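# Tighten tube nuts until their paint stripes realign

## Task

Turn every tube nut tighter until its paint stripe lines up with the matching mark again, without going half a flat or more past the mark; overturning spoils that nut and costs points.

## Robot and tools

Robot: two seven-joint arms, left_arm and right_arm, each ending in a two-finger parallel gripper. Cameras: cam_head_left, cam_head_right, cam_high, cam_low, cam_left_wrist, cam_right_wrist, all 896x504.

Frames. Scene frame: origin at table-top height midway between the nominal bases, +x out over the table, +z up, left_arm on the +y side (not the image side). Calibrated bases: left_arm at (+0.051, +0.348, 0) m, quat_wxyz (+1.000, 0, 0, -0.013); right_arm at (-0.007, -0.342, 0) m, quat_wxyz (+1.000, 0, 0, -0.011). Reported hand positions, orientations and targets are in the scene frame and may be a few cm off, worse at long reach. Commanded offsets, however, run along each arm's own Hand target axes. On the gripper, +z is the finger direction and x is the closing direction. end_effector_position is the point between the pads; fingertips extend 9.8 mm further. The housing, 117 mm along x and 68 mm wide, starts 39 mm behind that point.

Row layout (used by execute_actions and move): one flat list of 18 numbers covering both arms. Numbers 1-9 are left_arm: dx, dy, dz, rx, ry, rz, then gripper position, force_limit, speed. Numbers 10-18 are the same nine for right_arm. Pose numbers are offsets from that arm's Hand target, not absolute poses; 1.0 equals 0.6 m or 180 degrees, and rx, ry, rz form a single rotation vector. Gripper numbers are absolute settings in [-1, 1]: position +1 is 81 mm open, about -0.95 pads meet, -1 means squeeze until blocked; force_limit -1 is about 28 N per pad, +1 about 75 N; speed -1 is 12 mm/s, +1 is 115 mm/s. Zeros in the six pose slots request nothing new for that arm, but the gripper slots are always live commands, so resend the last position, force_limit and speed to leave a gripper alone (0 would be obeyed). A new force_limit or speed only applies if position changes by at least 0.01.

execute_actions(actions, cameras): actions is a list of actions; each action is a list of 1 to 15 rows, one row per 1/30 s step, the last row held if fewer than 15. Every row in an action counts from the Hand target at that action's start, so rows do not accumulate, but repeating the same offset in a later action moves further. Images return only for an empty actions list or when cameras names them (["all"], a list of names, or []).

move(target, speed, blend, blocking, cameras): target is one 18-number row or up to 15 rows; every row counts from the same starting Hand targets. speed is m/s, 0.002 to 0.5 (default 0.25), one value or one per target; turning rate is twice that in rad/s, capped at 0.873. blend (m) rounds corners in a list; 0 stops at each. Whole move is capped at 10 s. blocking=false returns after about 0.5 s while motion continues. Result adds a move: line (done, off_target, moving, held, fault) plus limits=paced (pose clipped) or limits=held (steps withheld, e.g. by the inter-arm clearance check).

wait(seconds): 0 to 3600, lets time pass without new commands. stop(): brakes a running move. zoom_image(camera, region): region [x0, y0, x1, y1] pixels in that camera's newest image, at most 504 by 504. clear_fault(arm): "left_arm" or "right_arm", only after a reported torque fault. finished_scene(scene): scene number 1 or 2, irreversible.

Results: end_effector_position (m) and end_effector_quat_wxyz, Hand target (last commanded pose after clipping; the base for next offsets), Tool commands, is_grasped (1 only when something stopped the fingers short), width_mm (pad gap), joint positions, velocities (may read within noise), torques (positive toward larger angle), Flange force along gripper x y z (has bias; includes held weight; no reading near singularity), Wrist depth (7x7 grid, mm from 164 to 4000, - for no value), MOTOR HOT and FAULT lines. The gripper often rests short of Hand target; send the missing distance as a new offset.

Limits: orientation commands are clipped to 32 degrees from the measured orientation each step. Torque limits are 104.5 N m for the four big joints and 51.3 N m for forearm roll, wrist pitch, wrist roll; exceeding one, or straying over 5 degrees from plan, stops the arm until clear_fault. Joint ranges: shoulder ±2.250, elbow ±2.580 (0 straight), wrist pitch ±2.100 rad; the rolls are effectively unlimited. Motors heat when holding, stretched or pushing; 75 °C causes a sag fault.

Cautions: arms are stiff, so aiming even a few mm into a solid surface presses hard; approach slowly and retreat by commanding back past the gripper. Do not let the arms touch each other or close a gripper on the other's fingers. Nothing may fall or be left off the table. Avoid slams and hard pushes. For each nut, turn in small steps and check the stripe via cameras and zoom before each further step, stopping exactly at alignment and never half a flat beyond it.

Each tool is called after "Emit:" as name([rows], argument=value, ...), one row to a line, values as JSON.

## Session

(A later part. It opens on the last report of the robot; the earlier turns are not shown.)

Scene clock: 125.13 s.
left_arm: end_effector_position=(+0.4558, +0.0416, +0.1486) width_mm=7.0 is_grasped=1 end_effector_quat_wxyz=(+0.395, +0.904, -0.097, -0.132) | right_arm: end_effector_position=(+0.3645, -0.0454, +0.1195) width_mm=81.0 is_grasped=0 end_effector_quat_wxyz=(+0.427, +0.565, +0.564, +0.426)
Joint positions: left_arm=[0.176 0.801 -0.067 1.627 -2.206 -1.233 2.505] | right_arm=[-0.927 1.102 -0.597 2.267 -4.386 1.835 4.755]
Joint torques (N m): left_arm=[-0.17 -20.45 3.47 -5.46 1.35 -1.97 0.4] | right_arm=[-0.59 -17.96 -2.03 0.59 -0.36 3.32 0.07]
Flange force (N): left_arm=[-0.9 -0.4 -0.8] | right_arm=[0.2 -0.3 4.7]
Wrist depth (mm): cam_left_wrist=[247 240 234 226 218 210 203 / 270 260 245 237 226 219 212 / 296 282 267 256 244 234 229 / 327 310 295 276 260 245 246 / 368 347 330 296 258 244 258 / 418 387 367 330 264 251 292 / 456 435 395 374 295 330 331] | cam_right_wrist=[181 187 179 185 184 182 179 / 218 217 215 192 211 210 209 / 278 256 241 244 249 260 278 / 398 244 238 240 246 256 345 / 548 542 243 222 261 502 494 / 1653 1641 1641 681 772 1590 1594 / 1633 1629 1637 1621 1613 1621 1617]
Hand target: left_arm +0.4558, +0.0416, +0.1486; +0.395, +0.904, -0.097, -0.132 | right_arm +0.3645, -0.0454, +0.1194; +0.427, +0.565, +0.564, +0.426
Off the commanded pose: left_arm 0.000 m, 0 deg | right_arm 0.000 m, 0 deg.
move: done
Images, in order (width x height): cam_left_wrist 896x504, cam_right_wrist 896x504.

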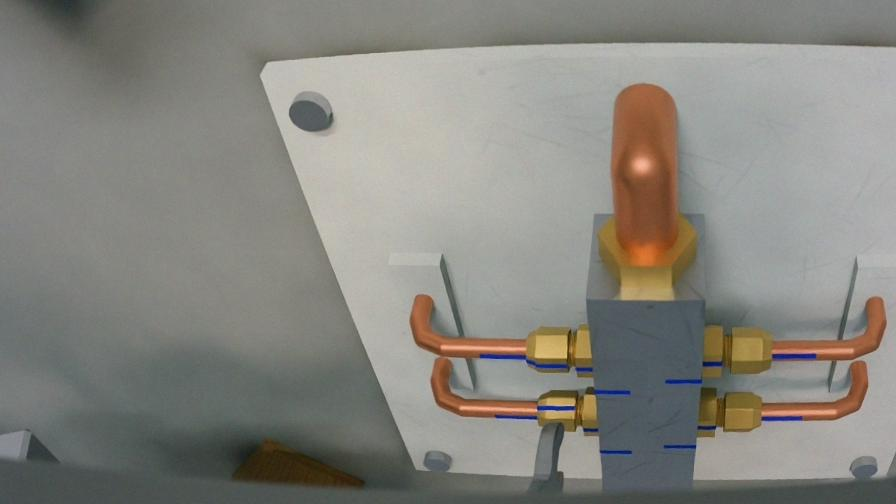

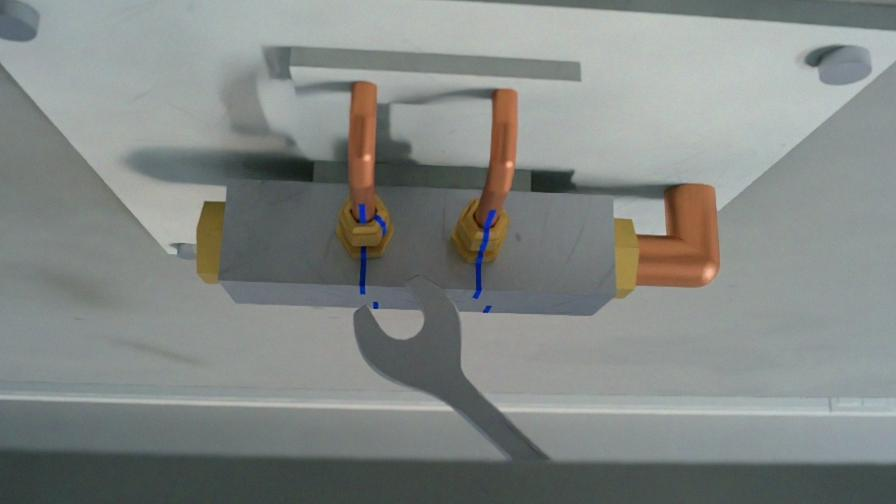

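Emit:
move(target=[0.0041,-0.0032,0.0129,0.01078,0,-0.00269,-1,1,-0.3,0,0,0,0,0,0,1,1,1], speed=0.05, cameras=["cam_right_wrist","cam_left_wrist"])

Emit:
zoom_image(camera="cam_right_wrist", region=[330, 190, 450, 310])

Emit:
zoom_image(camera="cam_left_wrist", region=[480, 360, 640, 490])

Scene clock: 128.97 s.
left_arm: end_effector_position=(+0.4559, +0.0369, +0.1417) width_mm=7.0 is_grasped=1 end_effector_quat_wxyz=(+0.379, +0.911, -0.095, -0.132) | right_arm: end_effector_position=(+0.3645, -0.0454, +0.1194) width_mm=81.0 is_grasped=0 end_effector_quat_wxyz=(+0.427, +0.565, +0.564, +0.426)
Joint positions: left_arm=[0.204 0.803 -0.077 1.62 -2.218 -1.21 2.535] | right_arm=[-0.927 1.102 -0.597 2.267 -4.386 1.835 4.755]
Joint torques (N m): left_arm=[-0.23 -20.63 3.33 -5.53 1.29 -1.91 0.38] | right_arm=[-0.54 -17.97 -2.09 0.57 -0.36 3.29 0.07]
Flange force (N): left_arm=[-0.8 -0.3 -0.6] | right_arm=[0.2 -0.5 4.6]
Wrist depth (mm): cam_left_wrist=[239 232 225 219 212 204 198 / 259 251 235 228 217 212 206 / 284 270 254 243 232 226 220 / 312 295 276 263 249 239 236 / 346 327 307 284 224 253 252 / 391 365 340 298 254 239 269 / 441 408 376 349 265 260 311] | cam_right_wrist=[181 187 179 184 183 182 179 / 218 217 215 191 211 210 209 / 278 256 241 238 249 260 278 / 398 244 239 240 245 256 345 / 546 539 242 221 261 502 494 / 1662 1645 1625 798 770 1605 739 / 1621 1641 1637 1645 1621 1609 1621]
Hand target: left_arm +0.4558, +0.0369, +0.1417; +0.379, +0.911, -0.095, -0.132 | right_arm +0.3645, -0.0454, +0.1194; +0.427, +0.565, +0.564, +0.426
Off the commanded pose: left_arm 0.000 m, 0 deg | right_arm 0.000 m, 0 deg.
move: done
Images, in order (width x height): cam_left_wrist 896x504, cam_right_wrist 896x504.

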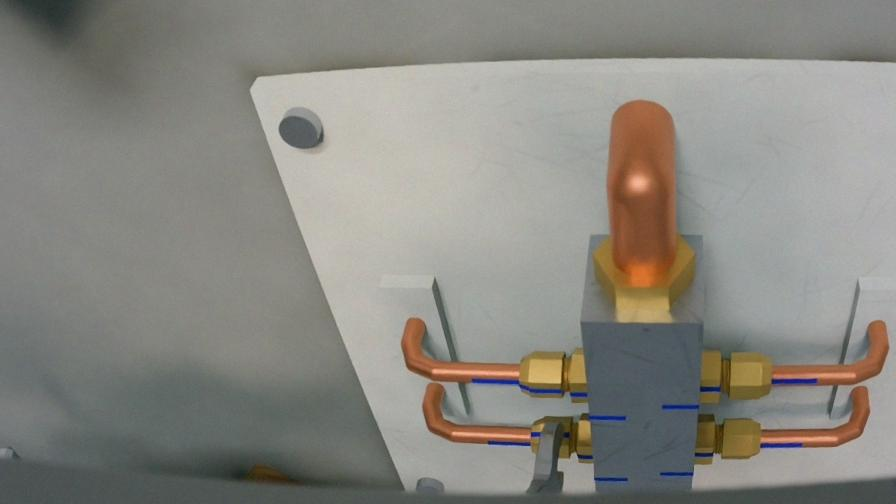

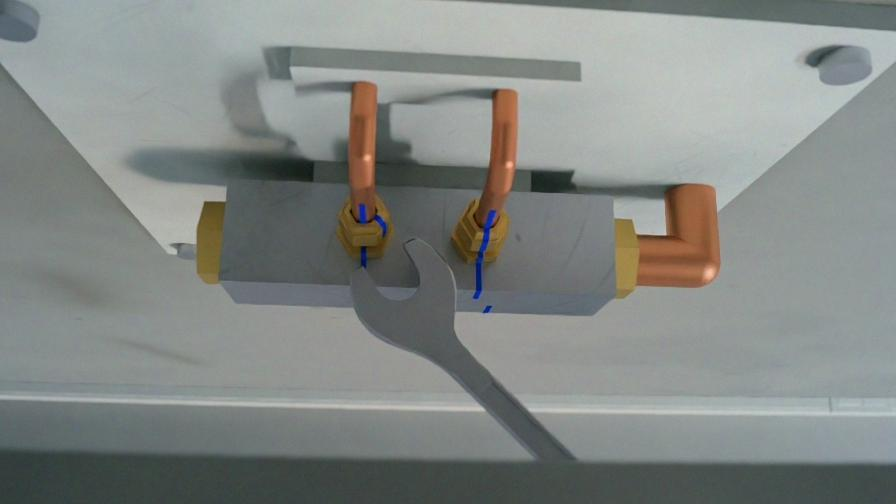

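Scaled by 4.200 from the camera's image (finer frame: 1280x720).

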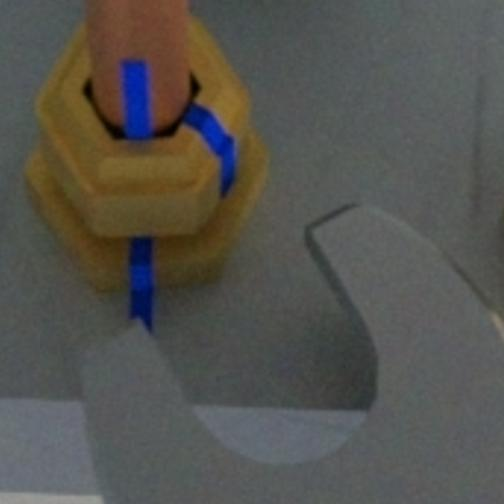

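Scaled by 3.150 from the camera's image (finer frame: 1280x720).

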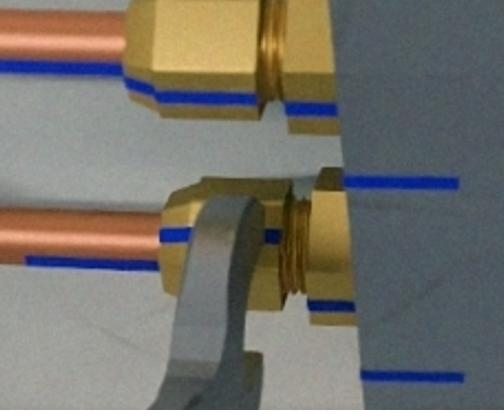

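Emit:
move(target=[0.0031,-0.004,0.01245,0,0,0,-1,1,-0.3,0,0,0,0,0,0,1,1,1], speed=0.04, cameras=["cam_right_wrist","cam_left_wrist"])

Emit:
zoom_image(camera="cam_right_wrist", region=[320, 190, 420, 290])

Emit:
zoom_image(camera="cam_left_wrist", region=[480, 360, 640, 490])

Scene clock: 130.67 s.
left_arm: end_effector_position=(+0.4555, +0.0331, +0.1347) width_mm=7.0 is_grasped=1 end_effector_quat_wxyz=(+0.379, +0.911, -0.095, -0.132) | right_arm: end_effector_position=(+0.3645, -0.0454, +0.1194) width_mm=81.0 is_grasped=0 end_effector_quat_wxyz=(+0.427, +0.565, +0.564, +0.426)
Joint positions: left_arm=[0.21 0.817 -0.073 1.621 -2.21 -1.196 2.527] | right_arm=[-0.927 1.102 -0.597 2.267 -4.386 1.835 4.755]
Joint torques (N m): left_arm=[-0.21 -20.61 3.37 -5.41 1.27 -1.95 0.38] | right_arm=[-0.56 -17.96 -2.11 0.6 -0.36 3.32 0.05]
Flange force (N): left_arm=[-0.9 -0.2 -0.7] | right_arm=[0.3 -0.4 4.8]
Wrist depth (mm): cam_left_wrist=[229 224 217 210 204 198 191 / 249 239 226 219 210 204 198 / 271 260 244 236 223 215 213 / 300 284 266 255 240 228 228 / 332 312 295 271 257 209 245 / 375 352 330 289 230 230 258 / 427 398 366 334 251 252 299] | cam_right_wrist=[180 187 179 185 183 182 179 / 218 217 215 192 211 210 209 / 278 256 241 238 249 260 277 / 398 244 237 236 245 256 345 / 547 539 529 222 260 504 494 / 1662 1641 1609 794 768 1594 737 / 1637 1641 1625 1645 1605 1617 1625]
Hand target: left_arm +0.4555, +0.0331, +0.1347; +0.379, +0.911, -0.095, -0.132 | right_arm +0.3645, -0.0454, +0.1194; +0.427, +0.565, +0.564, +0.426
Off the commanded pose: left_arm 0.000 m, 0 deg | right_arm 0.000 m, 0 deg.
move: done
Images, in order (width x height): cam_left_wrist 896x504, cam_right_wrist 896x504.

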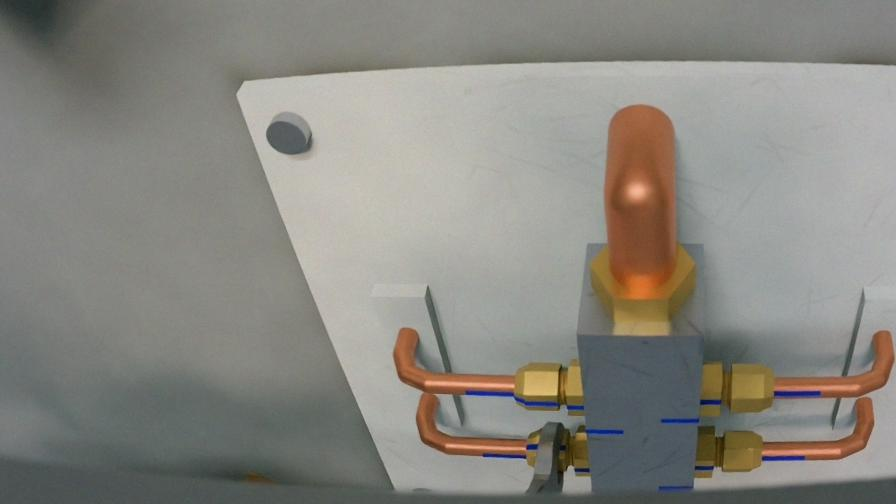

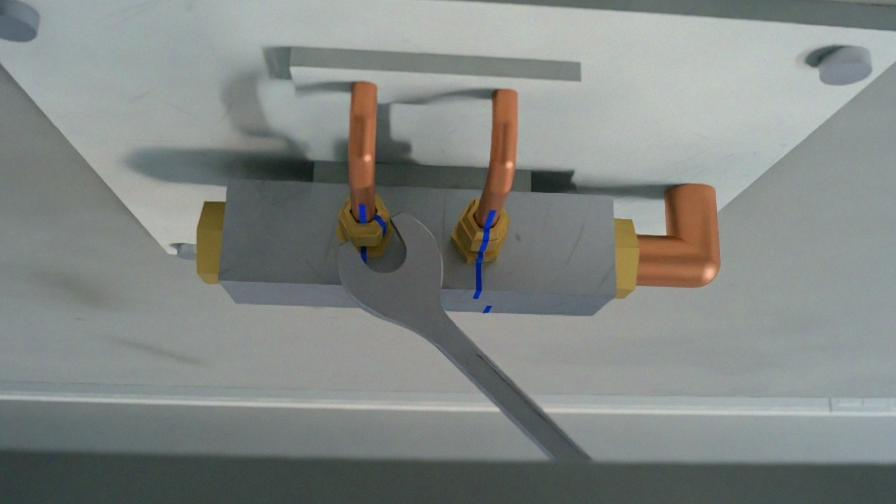

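Scaled by 5.040 from the camera's image (finer frame: 1280x720).

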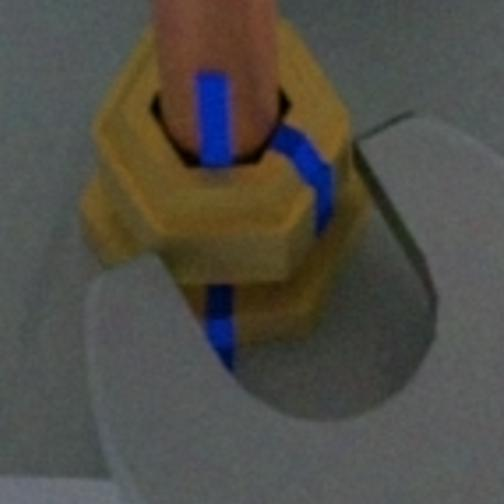

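Scaled by 3.150 from the camera's image (finer frame: 1280x720).

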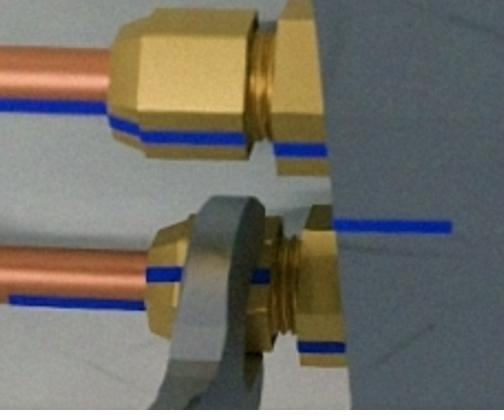

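Emit:
move(target=[0.0014,-0.0012,0.00556,0,0,0,-1,1,-0.3,0,0,0,0,0,0,1,1,1], speed=0.03, cameras=["cam_right_wrist"])

Emit:
zoom_image(camera="cam_right_wrist", region=[320, 190, 420, 290])

Scene clock: 131.73 s.
left_arm: end_effector_position=(+0.4552, +0.0311, +0.1317) width_mm=7.0 is_grasped=1 end_effector_quat_wxyz=(+0.379, +0.911, -0.095, -0.132) | right_arm: end_effector_position=(+0.3645, -0.0454, +0.1194) width_mm=81.0 is_grasped=0 end_effector_quat_wxyz=(+0.427, +0.565, +0.564, +0.426)
Joint positions: left_arm=[0.213 0.822 -0.072 1.621 -2.206 -1.19 2.525] | right_arm=[-0.927 1.102 -0.597 2.267 -4.386 1.835 4.755]
Joint torques (N m): left_arm=[0.37 -20.21 3.8 -5.44 1.4 -1.67 0.37] | right_arm=[-0.54 -17.97 -2.11 0.58 -0.35 3.32 0.07]
Flange force (N): left_arm=[-1.6 -0.4 -2.7] | right_arm=[0.2 -0.4 4.7]
Wrist depth (mm): cam_left_wrist=[225 220 214 206 201 195 188 / 244 235 223 215 206 201 194 / 267 257 241 233 220 211 209 / 296 279 261 251 214 224 225 / 326 309 288 268 252 207 241 / 371 346 325 286 223 227 255 / 422 390 360 328 244 248 284] | cam_right_wrist=[181 187 179 185 183 182 179 / 218 217 215 192 211 210 209 / 278 256 241 238 249 260 278 / 398 244 237 227 246 256 345 / 548 539 530 223 261 502 494 / 1653 1649 1602 791 767 1598 740 / 1637 1629 1613 1617 1598 1641 1625]
Hand target: left_arm +0.4552, +0.0311, +0.1317; +0.379, +0.911, -0.095, -0.132 | right_arm +0.3645, -0.0454, +0.1194; +0.427, +0.565, +0.564, +0.426
Off the commanded pose: left_arm 0.000 m, 0 deg | right_arm 0.000 m, 0 deg.
move: done

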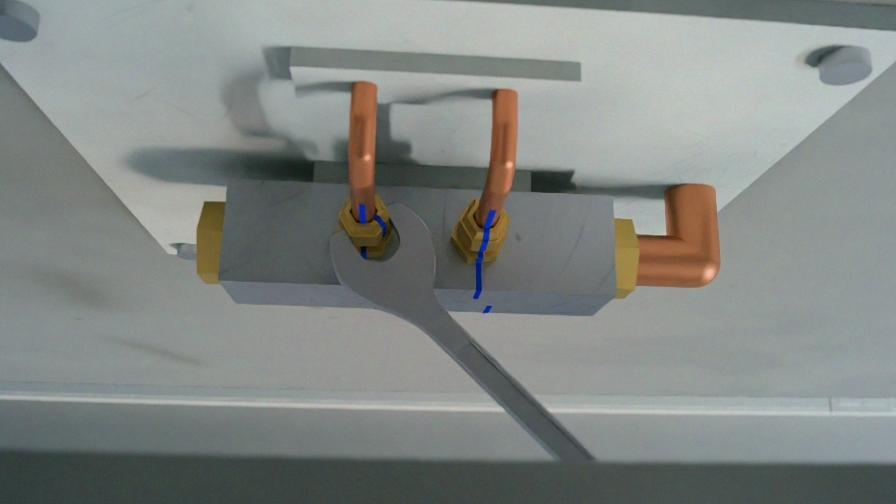

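Scaled by 5.040 from the camera's image (finer frame: 1280x720).

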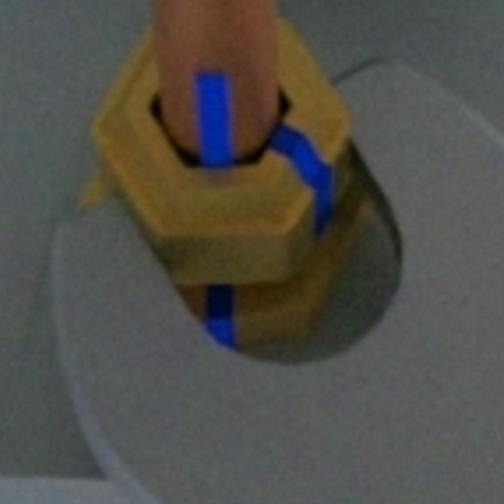

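Emit:
move(target=[0.0013,-0.0015,0.0053,0,0,0,-1,1,-0.3,0,0,0,0,0,0,1,1,1], speed=0.03, cameras=["cam_right_wrist","cam_left_wrist"])

Emit:
zoom_image(camera="cam_right_wrist", region=[320, 190, 420, 290])

Emit:
zoom_image(camera="cam_left_wrist", region=[480, 360, 640, 490])

Scene clock: 132.77 s.
left_arm: end_effector_position=(+0.4551, +0.0294, +0.1288) width_mm=7.0 is_grasped=1 end_effector_quat_wxyz=(+0.379, +0.911, -0.095, -0.132) | right_arm: end_effector_position=(+0.3645, -0.0454, +0.1194) width_mm=81.0 is_grasped=0 end_effector_quat_wxyz=(+0.427, +0.565, +0.564, +0.426)
Joint positions: left_arm=[0.215 0.828 -0.07 1.621 -2.203 -1.184 2.522] | right_arm=[-0.927 1.102 -0.597 2.267 -4.386 1.835 4.755]
Joint torques (N m): left_arm=[-0.1 -20.55 3.38 -5.44 1.28 -1.81 0.4] | right_arm=[-0.61 -17.98 -2.12 0.59 -0.37 3.32 0.06]
Flange force (N): left_arm=[-1.4 -0.2 -1.2] | right_arm=[0.2 -0.4 4.9]
Wrist depth (mm): cam_left_wrist=[221 216 210 203 197 191 185 / 239 233 220 212 203 197 191 / 263 253 236 229 216 207 206 / 290 275 257 244 209 213 222 / 321 303 283 264 210 202 237 / 365 340 319 281 219 224 247 / 413 383 353 323 241 245 284] | cam_right_wrist=[181 187 179 185 183 182 179 / 218 217 215 191 211 210 209 / 278 256 242 238 249 259 278 / 399 244 237 236 245 257 344 / 545 538 529 239 261 502 492 / 1674 1653 1602 789 764 1598 739 / 1662 1641 1629 1613 1617 1633 1641]
Hand target: left_arm +0.4551, +0.0294, +0.1288; +0.379, +0.911, -0.095, -0.132 | right_arm +0.3645, -0.0454, +0.1194; +0.427, +0.565, +0.564, +0.426
Off the commanded pose: left_arm 0.000 m, 0 deg | right_arm 0.000 m, 0 deg.
move: done
Images, in order (width x height): cam_left_wrist 896x504, cam_right_wrist 896x504.

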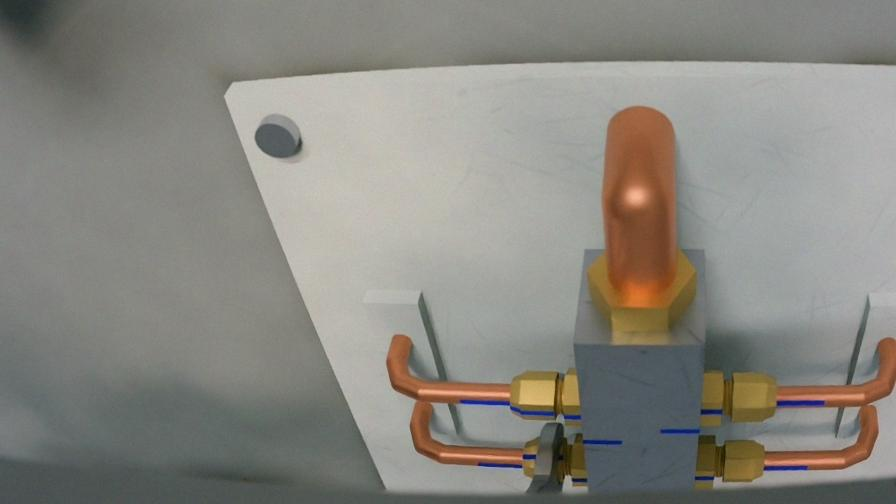

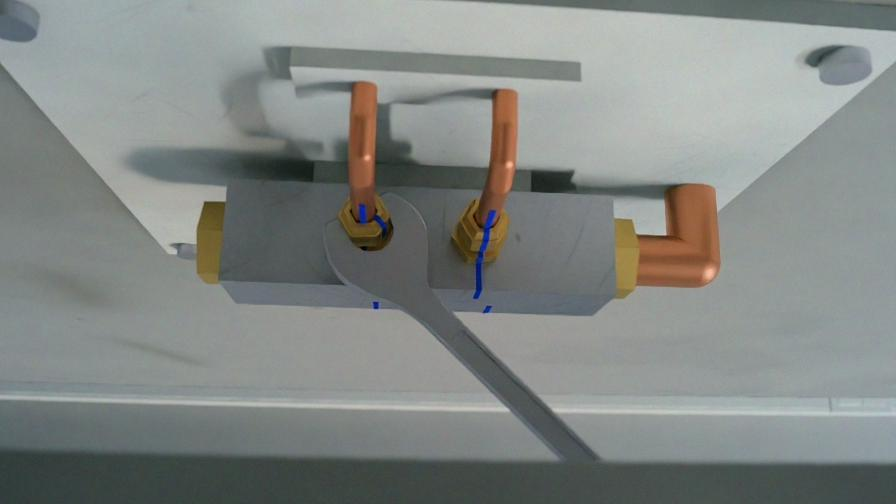

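Scaled by 5.040 from the camera's image (finer frame: 1280x720).

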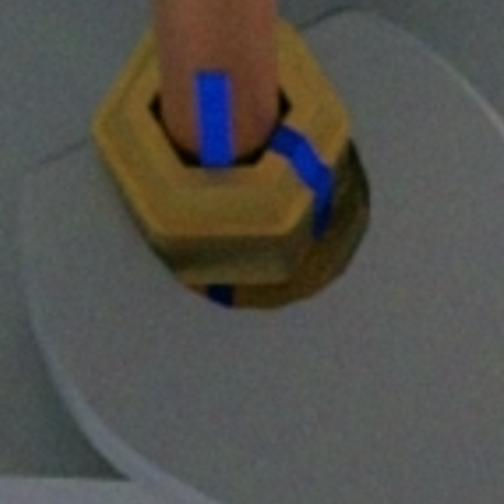

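Scaled by 3.150 from the camera's image (finer frame: 1280x720).

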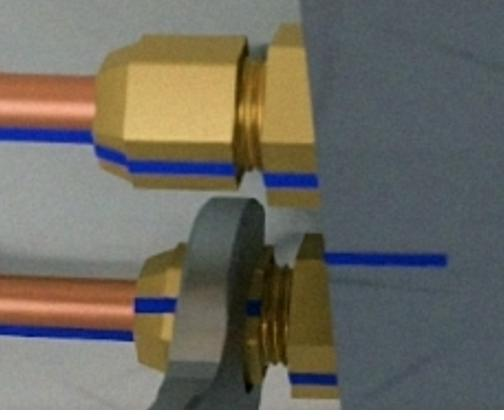

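Emit:
move([
  [0.00006,0.02043,0.00053,0.02694,0,-0.00672,-1,1,-0.3,0,0,0,0,0,0,1,1,1],
  [0.00055,0.04078,0.00248,0.05389,0,-0.01344,-1,1,-0.3,0,0,0,0,0,0,1,1,1],
  [0.00147,0.06085,0.00617,0.08083,0,-0.02017,-1,1,-0.3,0,0,0,0,0,0,1,1,1],
  [0.0028,0.08053,0.0115,0.10778,0,-0.02689,-1,1,-0.3,0,0,0,0,0,0,1,1,1],
], speed=0.1, blend=0.002, cameras=["cam_right_wrist","cam_left_wrist"])

Emit:
zoom_image(camera="cam_right_wrist", region=[320, 190, 420, 290])

Emit:
zoom_image(camera="cam_left_wrist", region=[480, 380, 600, 490])

Scene clock: 136.00 s.
left_arm: end_effector_position=(+0.4510, -0.0092, +0.1585) width_mm=7.0 is_grasped=1 end_effector_quat_wxyz=(+0.214, +0.965, -0.078, -0.130) | right_arm: end_effector_position=(+0.3645, -0.0454, +0.1194) width_mm=81.0 is_grasped=0 end_effector_quat_wxyz=(+0.427, +0.565, +0.564, +0.426)
Joint positions: left_arm=[0.519 0.746 -0.216 1.443 -2.453 -1.204 3.021] | right_arm=[-0.927 1.102 -0.597 2.267 -4.386 1.835 4.755]
Joint torques (N m): left_arm=[-0.78 -28.2 1.78 -9.24 1.23 -2.53 0.23] | right_arm=[-0.52 -17.98 -2.1 0.58 -0.38 3.33 0.06]
Flange force (N): left_arm=[3.8 -3.8 12.1] | right_arm=[0.2 -0.5 4.7]
Wrist depth (mm): cam_left_wrist=[276 267 257 249 239 231 223 / 289 278 262 253 244 233 226 / 302 289 274 262 252 240 234 / 316 301 284 271 261 220 242 / 330 314 297 279 252 226 250 / 334 327 316 292 246 235 258 / 171 341 330 308 249 245 271] | cam_right_wrist=[181 187 179 184 183 182 179 / 218 217 215 192 211 210 209 / 278 256 241 244 249 260 277 / 398 244 236 236 245 256 344 / 548 537 532 240 261 503 494 / 1645 1645 824 796 780 1613 741 / 1637 1653 1641 1621 1637 1621 1625]
Hand target: left_arm +0.4509, -0.0092, +0.1584; +0.214, +0.965, -0.078, -0.130 | right_arm +0.3645, -0.0454, +0.1194; +0.427, +0.565, +0.564, +0.426
Off the commanded pose: left_arm 0.000 m, 0 deg | right_arm 0.000 m, 0 deg.
move: done
Images, in order (width x height): cam_left_wrist 896x504, cam_right_wrist 896x504.

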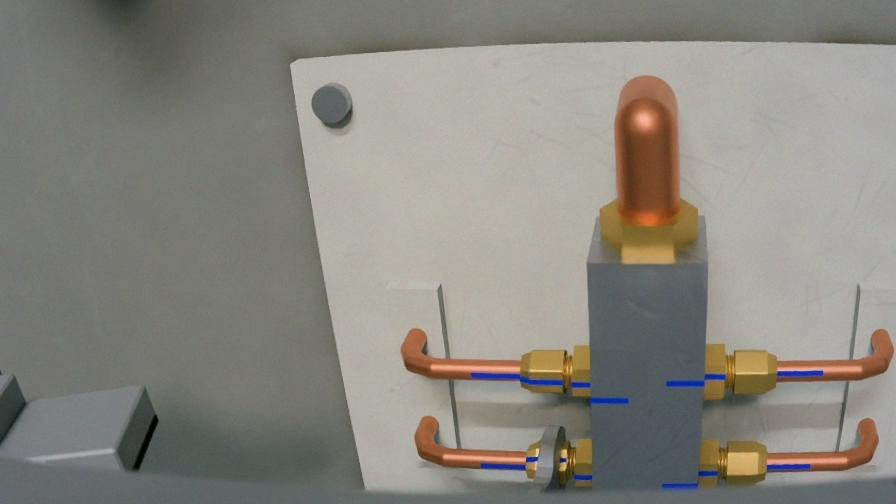

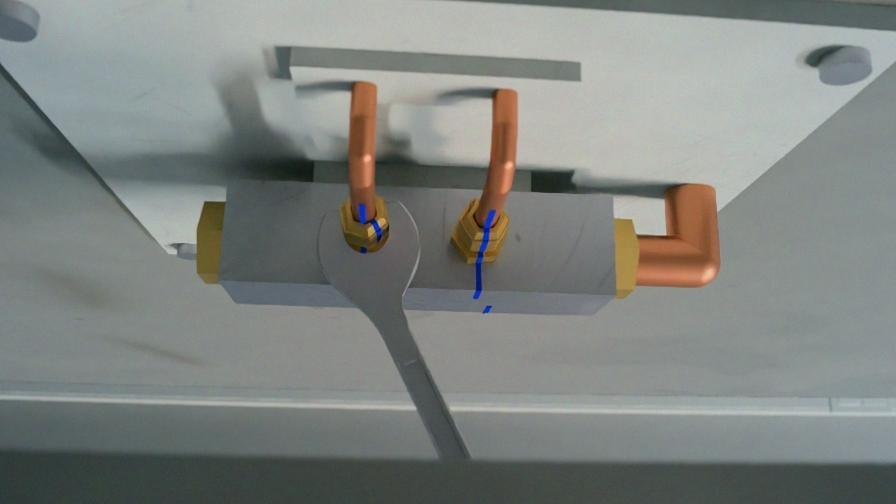

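Scaled by 5.040 from the camera's image (finer frame: 1280x720).

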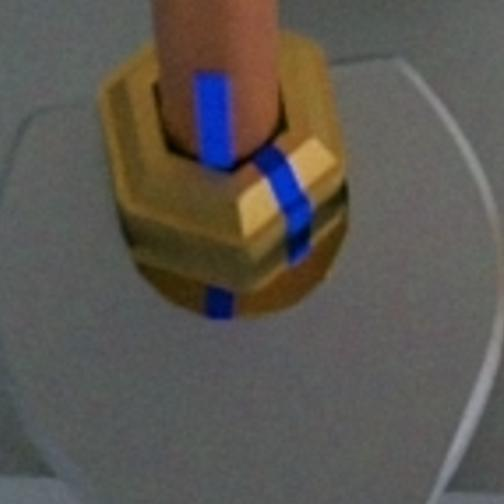

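Scaled by 4.200 from the camera's image (finer frame: 1280x720).

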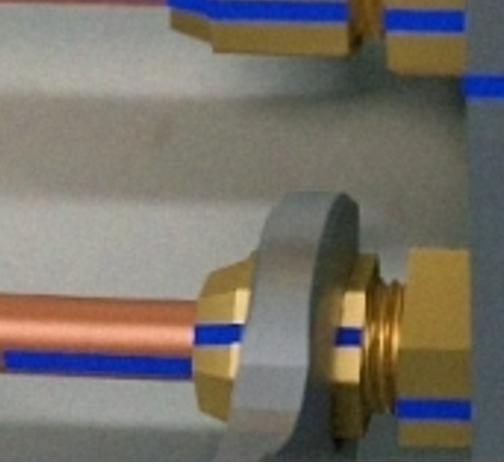

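Emit:
move([
  [0.00027,0.02043,0.00108,0.02694,0,-0.00672,-1,1,-0.3,0,0,0,0,0,0,1,1,1],
  [0.00081,0.04075,0.00325,0.05389,0,-0.01344,-1,1,-0.3,0,0,0,0,0,0,1,1,1],
  [0.00178,0.06077,0.00713,0.08083,0,-0.02017,-1,1,-0.3,0,0,0,0,0,0,1,1,1],
  [0.00316,0.08038,0.01267,0.10778,0,-0.02689,-1,1,-0.3,0,0,0,0,0,0,1,1,1],
], speed=0.1, blend=0.002, cameras=["cam_right_wrist","cam_left_wrist"])

Emit:
zoom_image(camera="cam_right_wrist", region=[320, 190, 420, 290])

Emit:
zoom_image(camera="cam_left_wrist", region=[480, 380, 600, 490])

Scene clock: 139.03 s.
left_arm: end_effector_position=(+0.4461, -0.0558, +0.1723) width_mm=7.0 is_grasped=1 end_effector_quat_wxyz=(+0.043, +0.990, -0.058, -0.124) | right_arm: end_effector_position=(+0.3645, -0.0454, +0.1194) width_mm=81.0 is_grasped=0 end_effector_quat_wxyz=(+0.427, +0.565, +0.564, +0.426)
Joint positions: left_arm=[0.775 0.851 -0.337 1.098 -2.693 -1.428 3.464] | right_arm=[-0.927 1.102 -0.597 2.267 -4.386 1.835 4.755]
Joint torques (N m): left_arm=[10.51 -24.23 8.87 -11.78 5.68 0.58 0.35] | right_arm=[-0.56 -17.93 -2.08 0.6 -0.37 3.32 0.07]
Flange force (N): left_arm=[0.5 -23.2 -3.7] | right_arm=[0.3 -0.3 4.8]
Wrist depth (mm): cam_left_wrist=[331 317 304 295 283 273 263 / 335 318 306 290 279 268 260 / 336 320 309 292 282 268 262 / 333 321 311 294 283 268 263 / 183 321 313 292 260 247 264 / 338 328 315 294 258 243 266 / 340 332 317 297 257 246 260] | cam_right_wrist=[181 187 179 185 183 182 179 / 218 217 215 191 211 210 209 / 278 256 241 244 249 259 277 / 398 244 227 239 246 256 345 / 547 539 241 265 262 504 495 / 1645 1641 808 1609 1605 1609 738 / 1637 1633 1633 1633 1613 1633 1633]
Hand target: left_arm +0.4461, -0.0558, +0.1723; +0.043, +0.990, -0.058, -0.124 | right_arm +0.3645, -0.0454, +0.1194; +0.427, +0.565, +0.564, +0.426
Off the commanded pose: left_arm 0.000 m, 0 deg | right_arm 0.000 m, 0 deg.
move: done
Images, in order (width x height): cam_left_wrist 896x504, cam_right_wrist 896x504.

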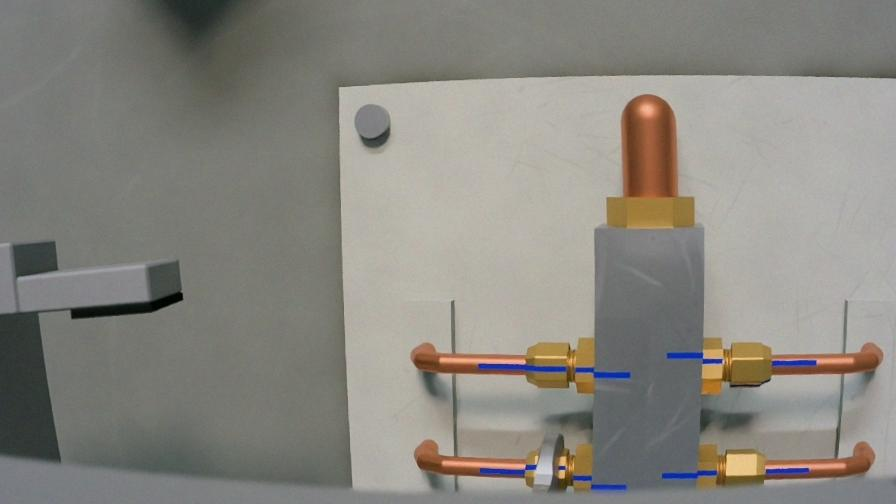

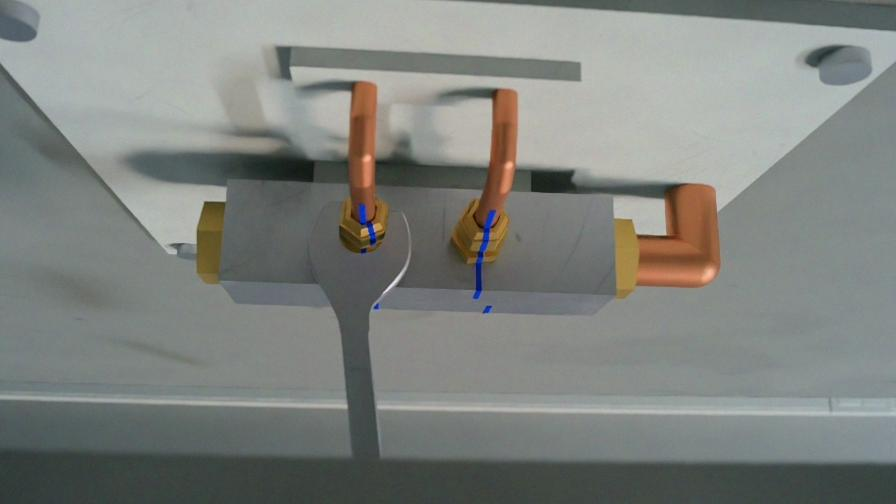

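Scaled by 5.040 from the camera's image (finer frame: 1280x720).

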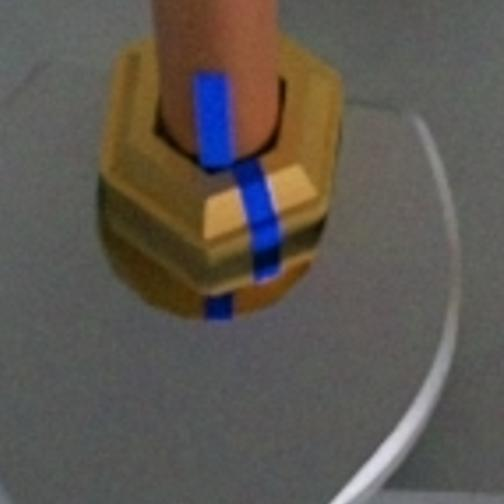

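Scaled by 4.200 from the camera's image (finer frame: 1280x720).

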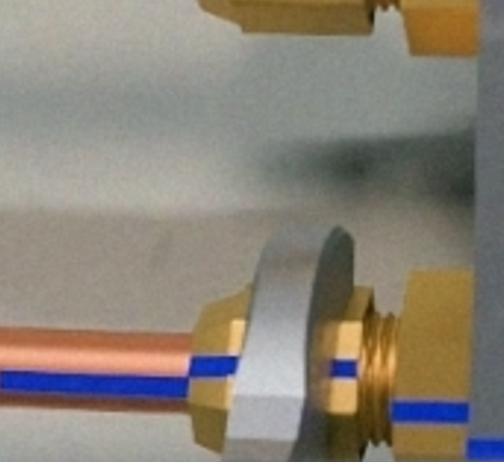

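Emit:
move([
  [0,0,0,0,0,0,-1,1,-0.3,0,0.08,-0.24,0,0,0,1,1,1],
  [0,0,0,0,0,0,-1,1,-0.3,-0.15,0.12,-0.24,0,0,0,1,1,1],
], speed=0.2, blend=0.03)

Emit:
move([
  [0.0001,0.02043,0.0005,0.02694,0,-0.00672,-1,1,-0.3,0,0,0,0,0,0,1,1,1],
  [0.0006,0.04075,0.0026,0.05389,0,-0.01344,-1,1,-0.3,0,0,0,0,0,0,1,1,1],
  [0.0015,0.0567,0.0058,0.07544,0,-0.01882,-1,1,-0.3,0,0,0,0,0,0,1,1,1],
], speed=0.1, blend=0.002, cameras=["cam_left_wrist"])

Emit:
zoom_image(camera="cam_left_wrist", region=[480, 390, 580, 490])

Scene clock: 141.70 s.
left_arm: end_effector_position=(+0.4461, -0.0558, +0.1723) width_mm=7.0 is_grasped=1 end_effector_quat_wxyz=(+0.043, +0.990, -0.058, -0.124) | right_arm: end_effector_position=(+0.2454, -0.1343, +0.2282) width_mm=81.0 is_grasped=0 end_effector_quat_wxyz=(+0.435, +0.572, +0.557, +0.416)
Joint positions: left_arm=[0.775 0.851 -0.337 1.098 -2.693 -1.428 3.464] | right_arm=[-1.148 0.85 -0.984 2.583 -5.095 1.921 4.473]
Joint torques (N m): left_arm=[10.62 -24.24 8.92 -11.88 5.81 0.62 0.35] | right_arm=[-0.54 -12.89 -1.79 1.32 -1.26 3.21 0.05]
Flange force (N): left_arm=[0.3 -23.6 -3.6] | right_arm=[3.5 -0.2 5.0]
Wrist depth (mm): cam_left_wrist=[331 316 304 295 283 273 263 / 335 319 306 291 280 267 260 / 335 320 309 291 281 268 261 / 337 322 312 294 282 267 263 / 342 325 313 293 261 248 264 / 345 328 315 294 258 243 266 / 348 332 317 296 257 247 260] | cam_right_wrist=[398 408 391 391 373 356 381 / 493 486 465 445 383 384 426 / 615 606 598 563 558 549 570 / 817 802 732 720 761 702 737 / 1822 1792 1759 1782 1736 982 1740 / 1827 1822 1797 1782 1778 1736 1745 / 1778 1763 1754 1749 1740 320 1722]
Hand target: left_arm +0.4461, -0.0558, +0.1723; +0.043, +0.990, -0.058, -0.124 | right_arm +0.2455, -0.1351, +0.2281; +0.427, +0.565, +0.564, +0.426
Off the commanded pose: left_arm 0.000 m, 0 deg | right_arm 0.001 m, 2 deg.
joint sent to its limit (right arm) — joint 4 (elbow), upper limit, where the elbow is as bent as it goes. The joint targets still meet the commanded pose.
move: done

Scene clock: 143.30 s.
left_arm: end_effector_position=(+0.4424, -0.0899, +0.1721) width_mm=7.0 is_grasped=1 end_effector_quat_wxyz=(-0.078, +0.989, -0.043, -0.117) | right_arm: end_effector_position=(+0.2454, -0.1343, +0.2282) width_mm=81.0 is_grasped=0 end_effector_quat_wxyz=(+0.435, +0.572, +0.557, +0.416)
Joint positions: left_arm=[0.873 1.032 -0.386 0.721 -2.805 -1.714 3.699] | right_arm=[-1.148 0.85 -0.984 2.583 -5.095 1.921 4.473]
Joint torques (N m): left_arm=[16.55 -18.55 11.88 -11.85 8.36 4.53 0.49] | right_arm=[-0.56 -12.91 -1.83 1.31 -1.28 3.24 0.06]
Flange force (N): left_arm=[-1.3 -39.7 -11.2] | right_arm=[3.5 -0.3 5.2]
Wrist depth (mm): cam_left_wrist=[377 358 345 331 319 307 296 / 370 354 338 323 313 302 290 / 363 347 333 315 303 292 282 / 357 340 328 310 299 264 279 / 352 335 322 304 269 253 275 / 346 331 318 298 265 251 266 / 340 327 315 294 257 247 261] | cam_right_wrist=[398 408 392 390 374 356 380 / 493 489 464 443 383 385 424 / 612 604 600 560 555 576 568 / 813 801 730 718 714 708 734 / 1807 1797 1778 1763 1000 1736 1704 / 1827 1827 1812 1797 345 1763 1745 / 1787 1782 1754 1740 318 1722 1713]
Hand target: left_arm +0.4425, -0.0898, +0.1721; -0.078, +0.989, -0.043, -0.117 | right_arm +0.2454, -0.1343, +0.2282; +0.435, +0.572, +0.557, +0.416 (not the last commanded pose)
Off the commanded pose: left_arm 0.000 m, 0 deg | right_arm 0.001 m, 2 deg.
joint at its limit (right arm) — joint 4 (elbow), upper limit, where the elbow is as bent as it goes.
move: done

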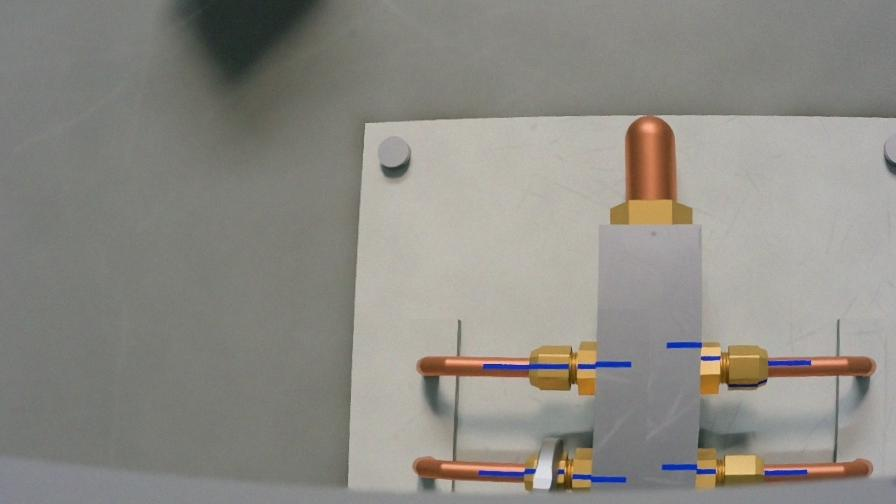

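Scaled by 5.040 from the camera's image (finer frame: 1280x720).

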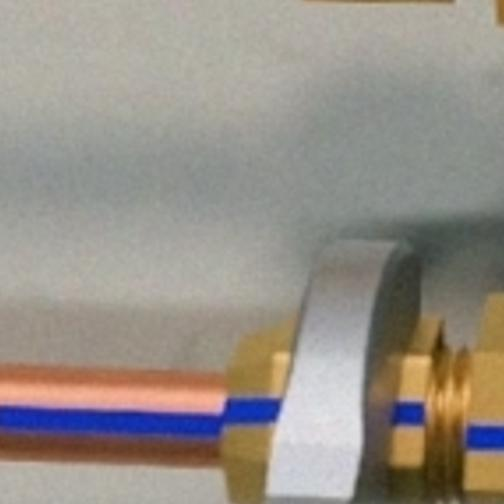

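Emit:
move(target=[0.0001,0.02855,0.0005,0.03772,0,-0.00941,-1,1,-0.3,0,0,0,0,0,0,1,1,1], speed=0.08, cameras=["cam_left_wrist"])

Emit:
zoom_image(camera="cam_left_wrist", region=[480, 390, 580, 490])

Scene clock: 145.00 s.
left_arm: end_effector_position=(+0.4407, -0.1066, +0.1693) width_mm=7.0 is_grasped=1 end_effector_quat_wxyz=(-0.138, +0.983, -0.035, -0.114) | right_arm: end_effector_position=(+0.2454, -0.1343, +0.2282) width_mm=81.0 is_grasped=0 end_effector_quat_wxyz=(+0.435, +0.572, +0.557, +0.416)
Joint positions: left_arm=[0.882 1.177 -0.396 0.419 -2.841 -1.929 3.809] | right_arm=[-1.148 0.85 -0.984 2.583 -5.095 1.921 4.473]
Joint torques (N m): left_arm=[18.19 -19.88 11.1 -12.75 8.26 6.77 0.55] | right_arm=[-0.55 -12.93 -1.82 1.32 -1.28 3.23 0.05]
Flange force (N): left_arm=no reading | right_arm=[3.6 -0.4 5.2]
Wrist depth (mm): cam_left_wrist=[405 381 367 355 340 327 315 / 392 371 356 345 332 319 308 / 381 361 348 329 319 302 295 / 370 352 338 320 310 293 288 / 359 343 330 310 275 258 282 / 350 333 321 300 270 256 266 / 338 325 313 293 257 248 266] | cam_right_wrist=[399 409 391 390 374 356 379 / 494 487 465 444 383 384 424 / 613 606 597 561 556 576 571 / 815 802 732 717 711 703 736 / 1797 1807 1792 1763 1005 1718 1713 / 1827 1807 1802 1797 343 1749 1745 / 1782 1782 1768 323 318 1740 1713]
Hand target: left_arm +0.4407, -0.1066, +0.1693; -0.138, +0.983, -0.035, -0.114 | right_arm +0.2454, -0.1343, +0.2282; +0.435, +0.572, +0.557, +0.416
Off the commanded pose: left_arm 0.000 m, 0 deg | right_arm 0.000 m, 0 deg.
joint at its limit (right arm) — joint 4 (elbow), upper limit, where the elbow is as bent as it goes.
move: done

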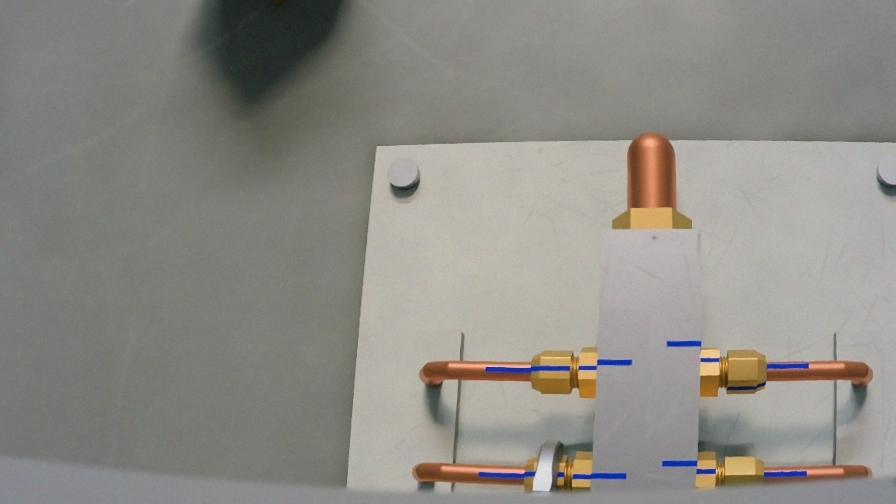

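Scaled by 5.040 from the camera's image (finer frame: 1280x720).

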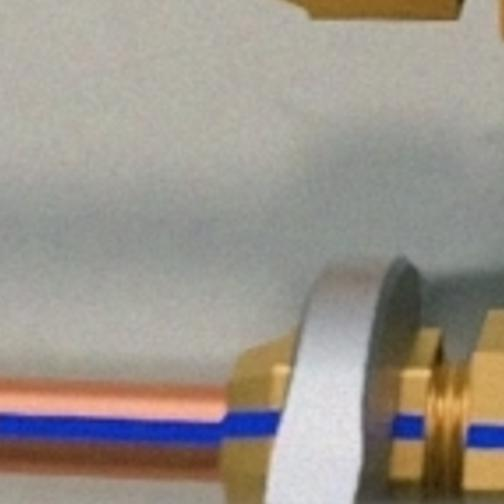

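Emit:
move(target=[0,0.02043,0.0001,0.02694,0,-0.00672,-1,1,-0.3,0,0,0,0,0,0,1,1,1], speed=0.08, cameras=["cam_left_wrist"])

Emit:
zoom_image(camera="cam_left_wrist", region=[480, 390, 580, 490])

Scene clock: 146.67 s.
left_arm: end_effector_position=(+0.4390, -0.1178, +0.1658) width_mm=7.0 is_grasped=1 end_effector_quat_wxyz=(-0.171, +0.980, -0.030, -0.101) | right_arm: end_effector_position=(+0.2454, -0.1343, +0.2282) width_mm=81.0 is_grasped=0 end_effector_quat_wxyz=(+0.435, +0.572, +0.557, +0.416)
Joint positions: left_arm=[0.869 1.304 -0.359 0.136 -2.89 -2.099 3.894] | right_arm=[-1.148 0.85 -0.984 2.583 -5.095 1.921 4.473]
Joint torques (N m): left_arm=[21.65 -15.86 11.48 -12.14 9 10.95 0.62] | right_arm=[-0.55 -12.89 -1.8 1.31 -1.28 3.21 0.06]
Flange force (N): left_arm=no reading | right_arm=[3.5 -0.2 5.1]
Wrist depth (mm): cam_left_wrist=[418 394 378 365 353 340 330 / 399 379 366 352 342 331 318 / 381 367 353 334 325 311 303 / 368 354 342 324 314 299 294 / 355 341 329 311 276 266 286 / 345 331 320 301 273 261 273 / 331 320 310 292 250 248 263] | cam_right_wrist=[399 408 391 390 373 357 380 / 493 488 464 444 384 385 424 / 615 606 599 562 555 576 570 / 813 803 728 718 716 706 736 / 1787 1768 1768 1768 1000 1736 1722 / 1807 1797 1802 1773 1768 1754 1727 / 1773 1773 1754 309 1718 1718 1722]
Hand target: left_arm +0.4395, -0.1184, +0.1660; -0.181, +0.977, -0.030, -0.110 | right_arm +0.2454, -0.1343, +0.2282; +0.435, +0.572, +0.557, +0.416
Off the commanded pose: left_arm 0.001 m, 2 deg | right_arm 0.000 m, 0 deg.
joint sent to its limit (left arm) — joint 6 (wrist pitch), lower limit. The joint targets still meet the commanded pose.
joint at its limit (right arm) — joint 4 (elbow), upper limit, where the elbow is as bent as it goes.
move: done

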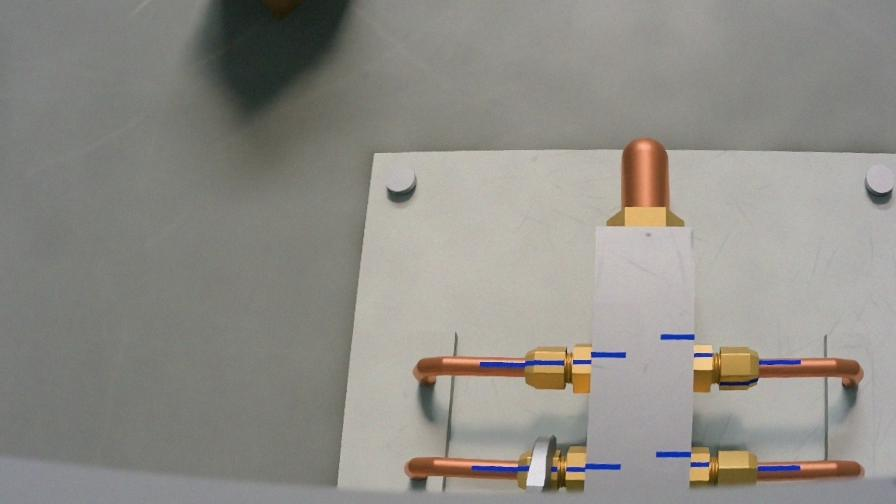

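Scaled by 5.040 from the camera's image (finer frame: 1280x720).

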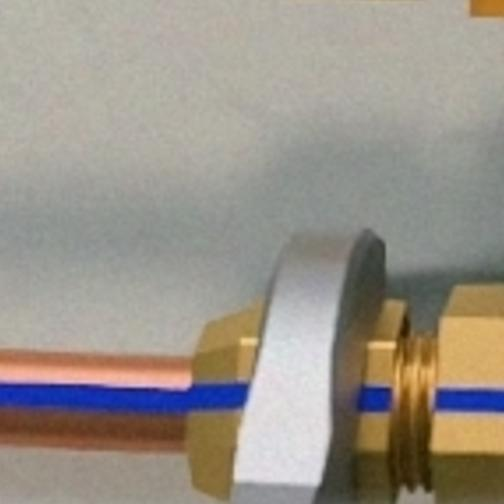

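Emit:
move(target=[0.0001,-0.0184,0.0005,-0.0242,0,0.006,-1,1,-0.3,0,0,0,0,0,0,1,1,1], speed=0.06, cameras=["cam_left_wrist"])

Emit:
zoom_image(camera="cam_left_wrist", region=[480, 390, 580, 490])

Scene clock: 148.10 s.
left_arm: end_effector_position=(+0.4405, -0.1080, +0.1696) width_mm=7.0 is_grasped=1 end_effector_quat_wxyz=(-0.142, +0.983, -0.035, -0.113) | right_arm: end_effector_position=(+0.2454, -0.1343, +0.2282) width_mm=81.0 is_grasped=0 end_effector_quat_wxyz=(+0.435, +0.572, +0.557, +0.416)
Joint positions: left_arm=[0.875 1.189 -0.356 0.387 -2.875 -1.948 3.827] | right_arm=[-1.148 0.85 -0.984 2.583 -5.095 1.921 4.473]
Joint torques (N m): left_arm=[0.74 -26.73 1.83 -7.91 0.3 -0.63 0.32] | right_arm=[-0.58 -12.92 -1.83 1.29 -1.26 3.22 0.06]
Flange force (N): left_arm=no reading | right_arm=[3.4 -0.3 5.2]
Wrist depth (mm): cam_left_wrist=[407 383 368 355 342 328 316 / 392 374 356 347 332 319 307 / 380 361 348 328 318 303 295 / 369 353 337 320 310 273 289 / 359 342 330 312 272 258 280 / 350 334 321 300 270 255 270 / 338 325 313 293 251 248 264] | cam_right_wrist=[399 408 391 390 374 357 381 / 493 490 466 444 383 384 425 / 614 606 600 562 556 575 568 / 819 799 729 717 711 704 738 / 1822 1782 1778 1787 1000 1731 1709 / 1812 1807 1797 1768 1768 1763 1749 / 1797 1754 1749 313 317 1740 1713]
Hand target: left_arm +0.4406, -0.1080, +0.1696; -0.142, +0.983, -0.035, -0.113 | right_arm +0.2454, -0.1343, +0.2282; +0.435, +0.572, +0.557, +0.416
Off the commanded pose: left_arm 0.000 m, 0 deg | right_arm 0.000 m, 0 deg.
joint at its limit (right arm) — joint 4 (elbow), upper limit, where the elbow is as bent as it goes.
move: done

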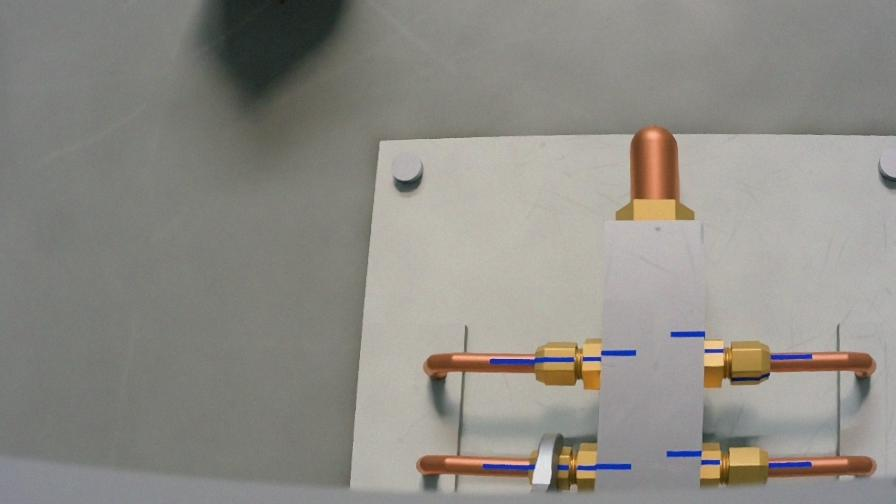

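Scaled by 5.040 from the camera's image (finer frame: 1280x720).

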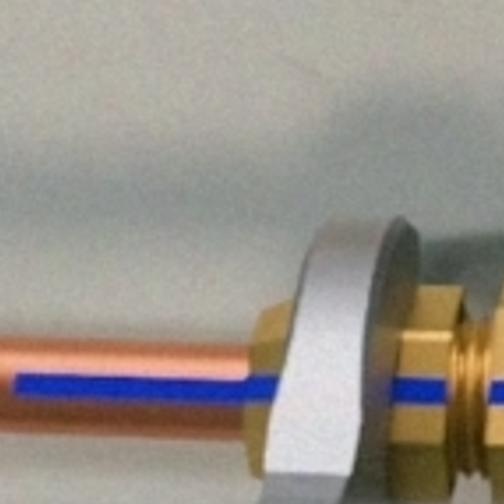

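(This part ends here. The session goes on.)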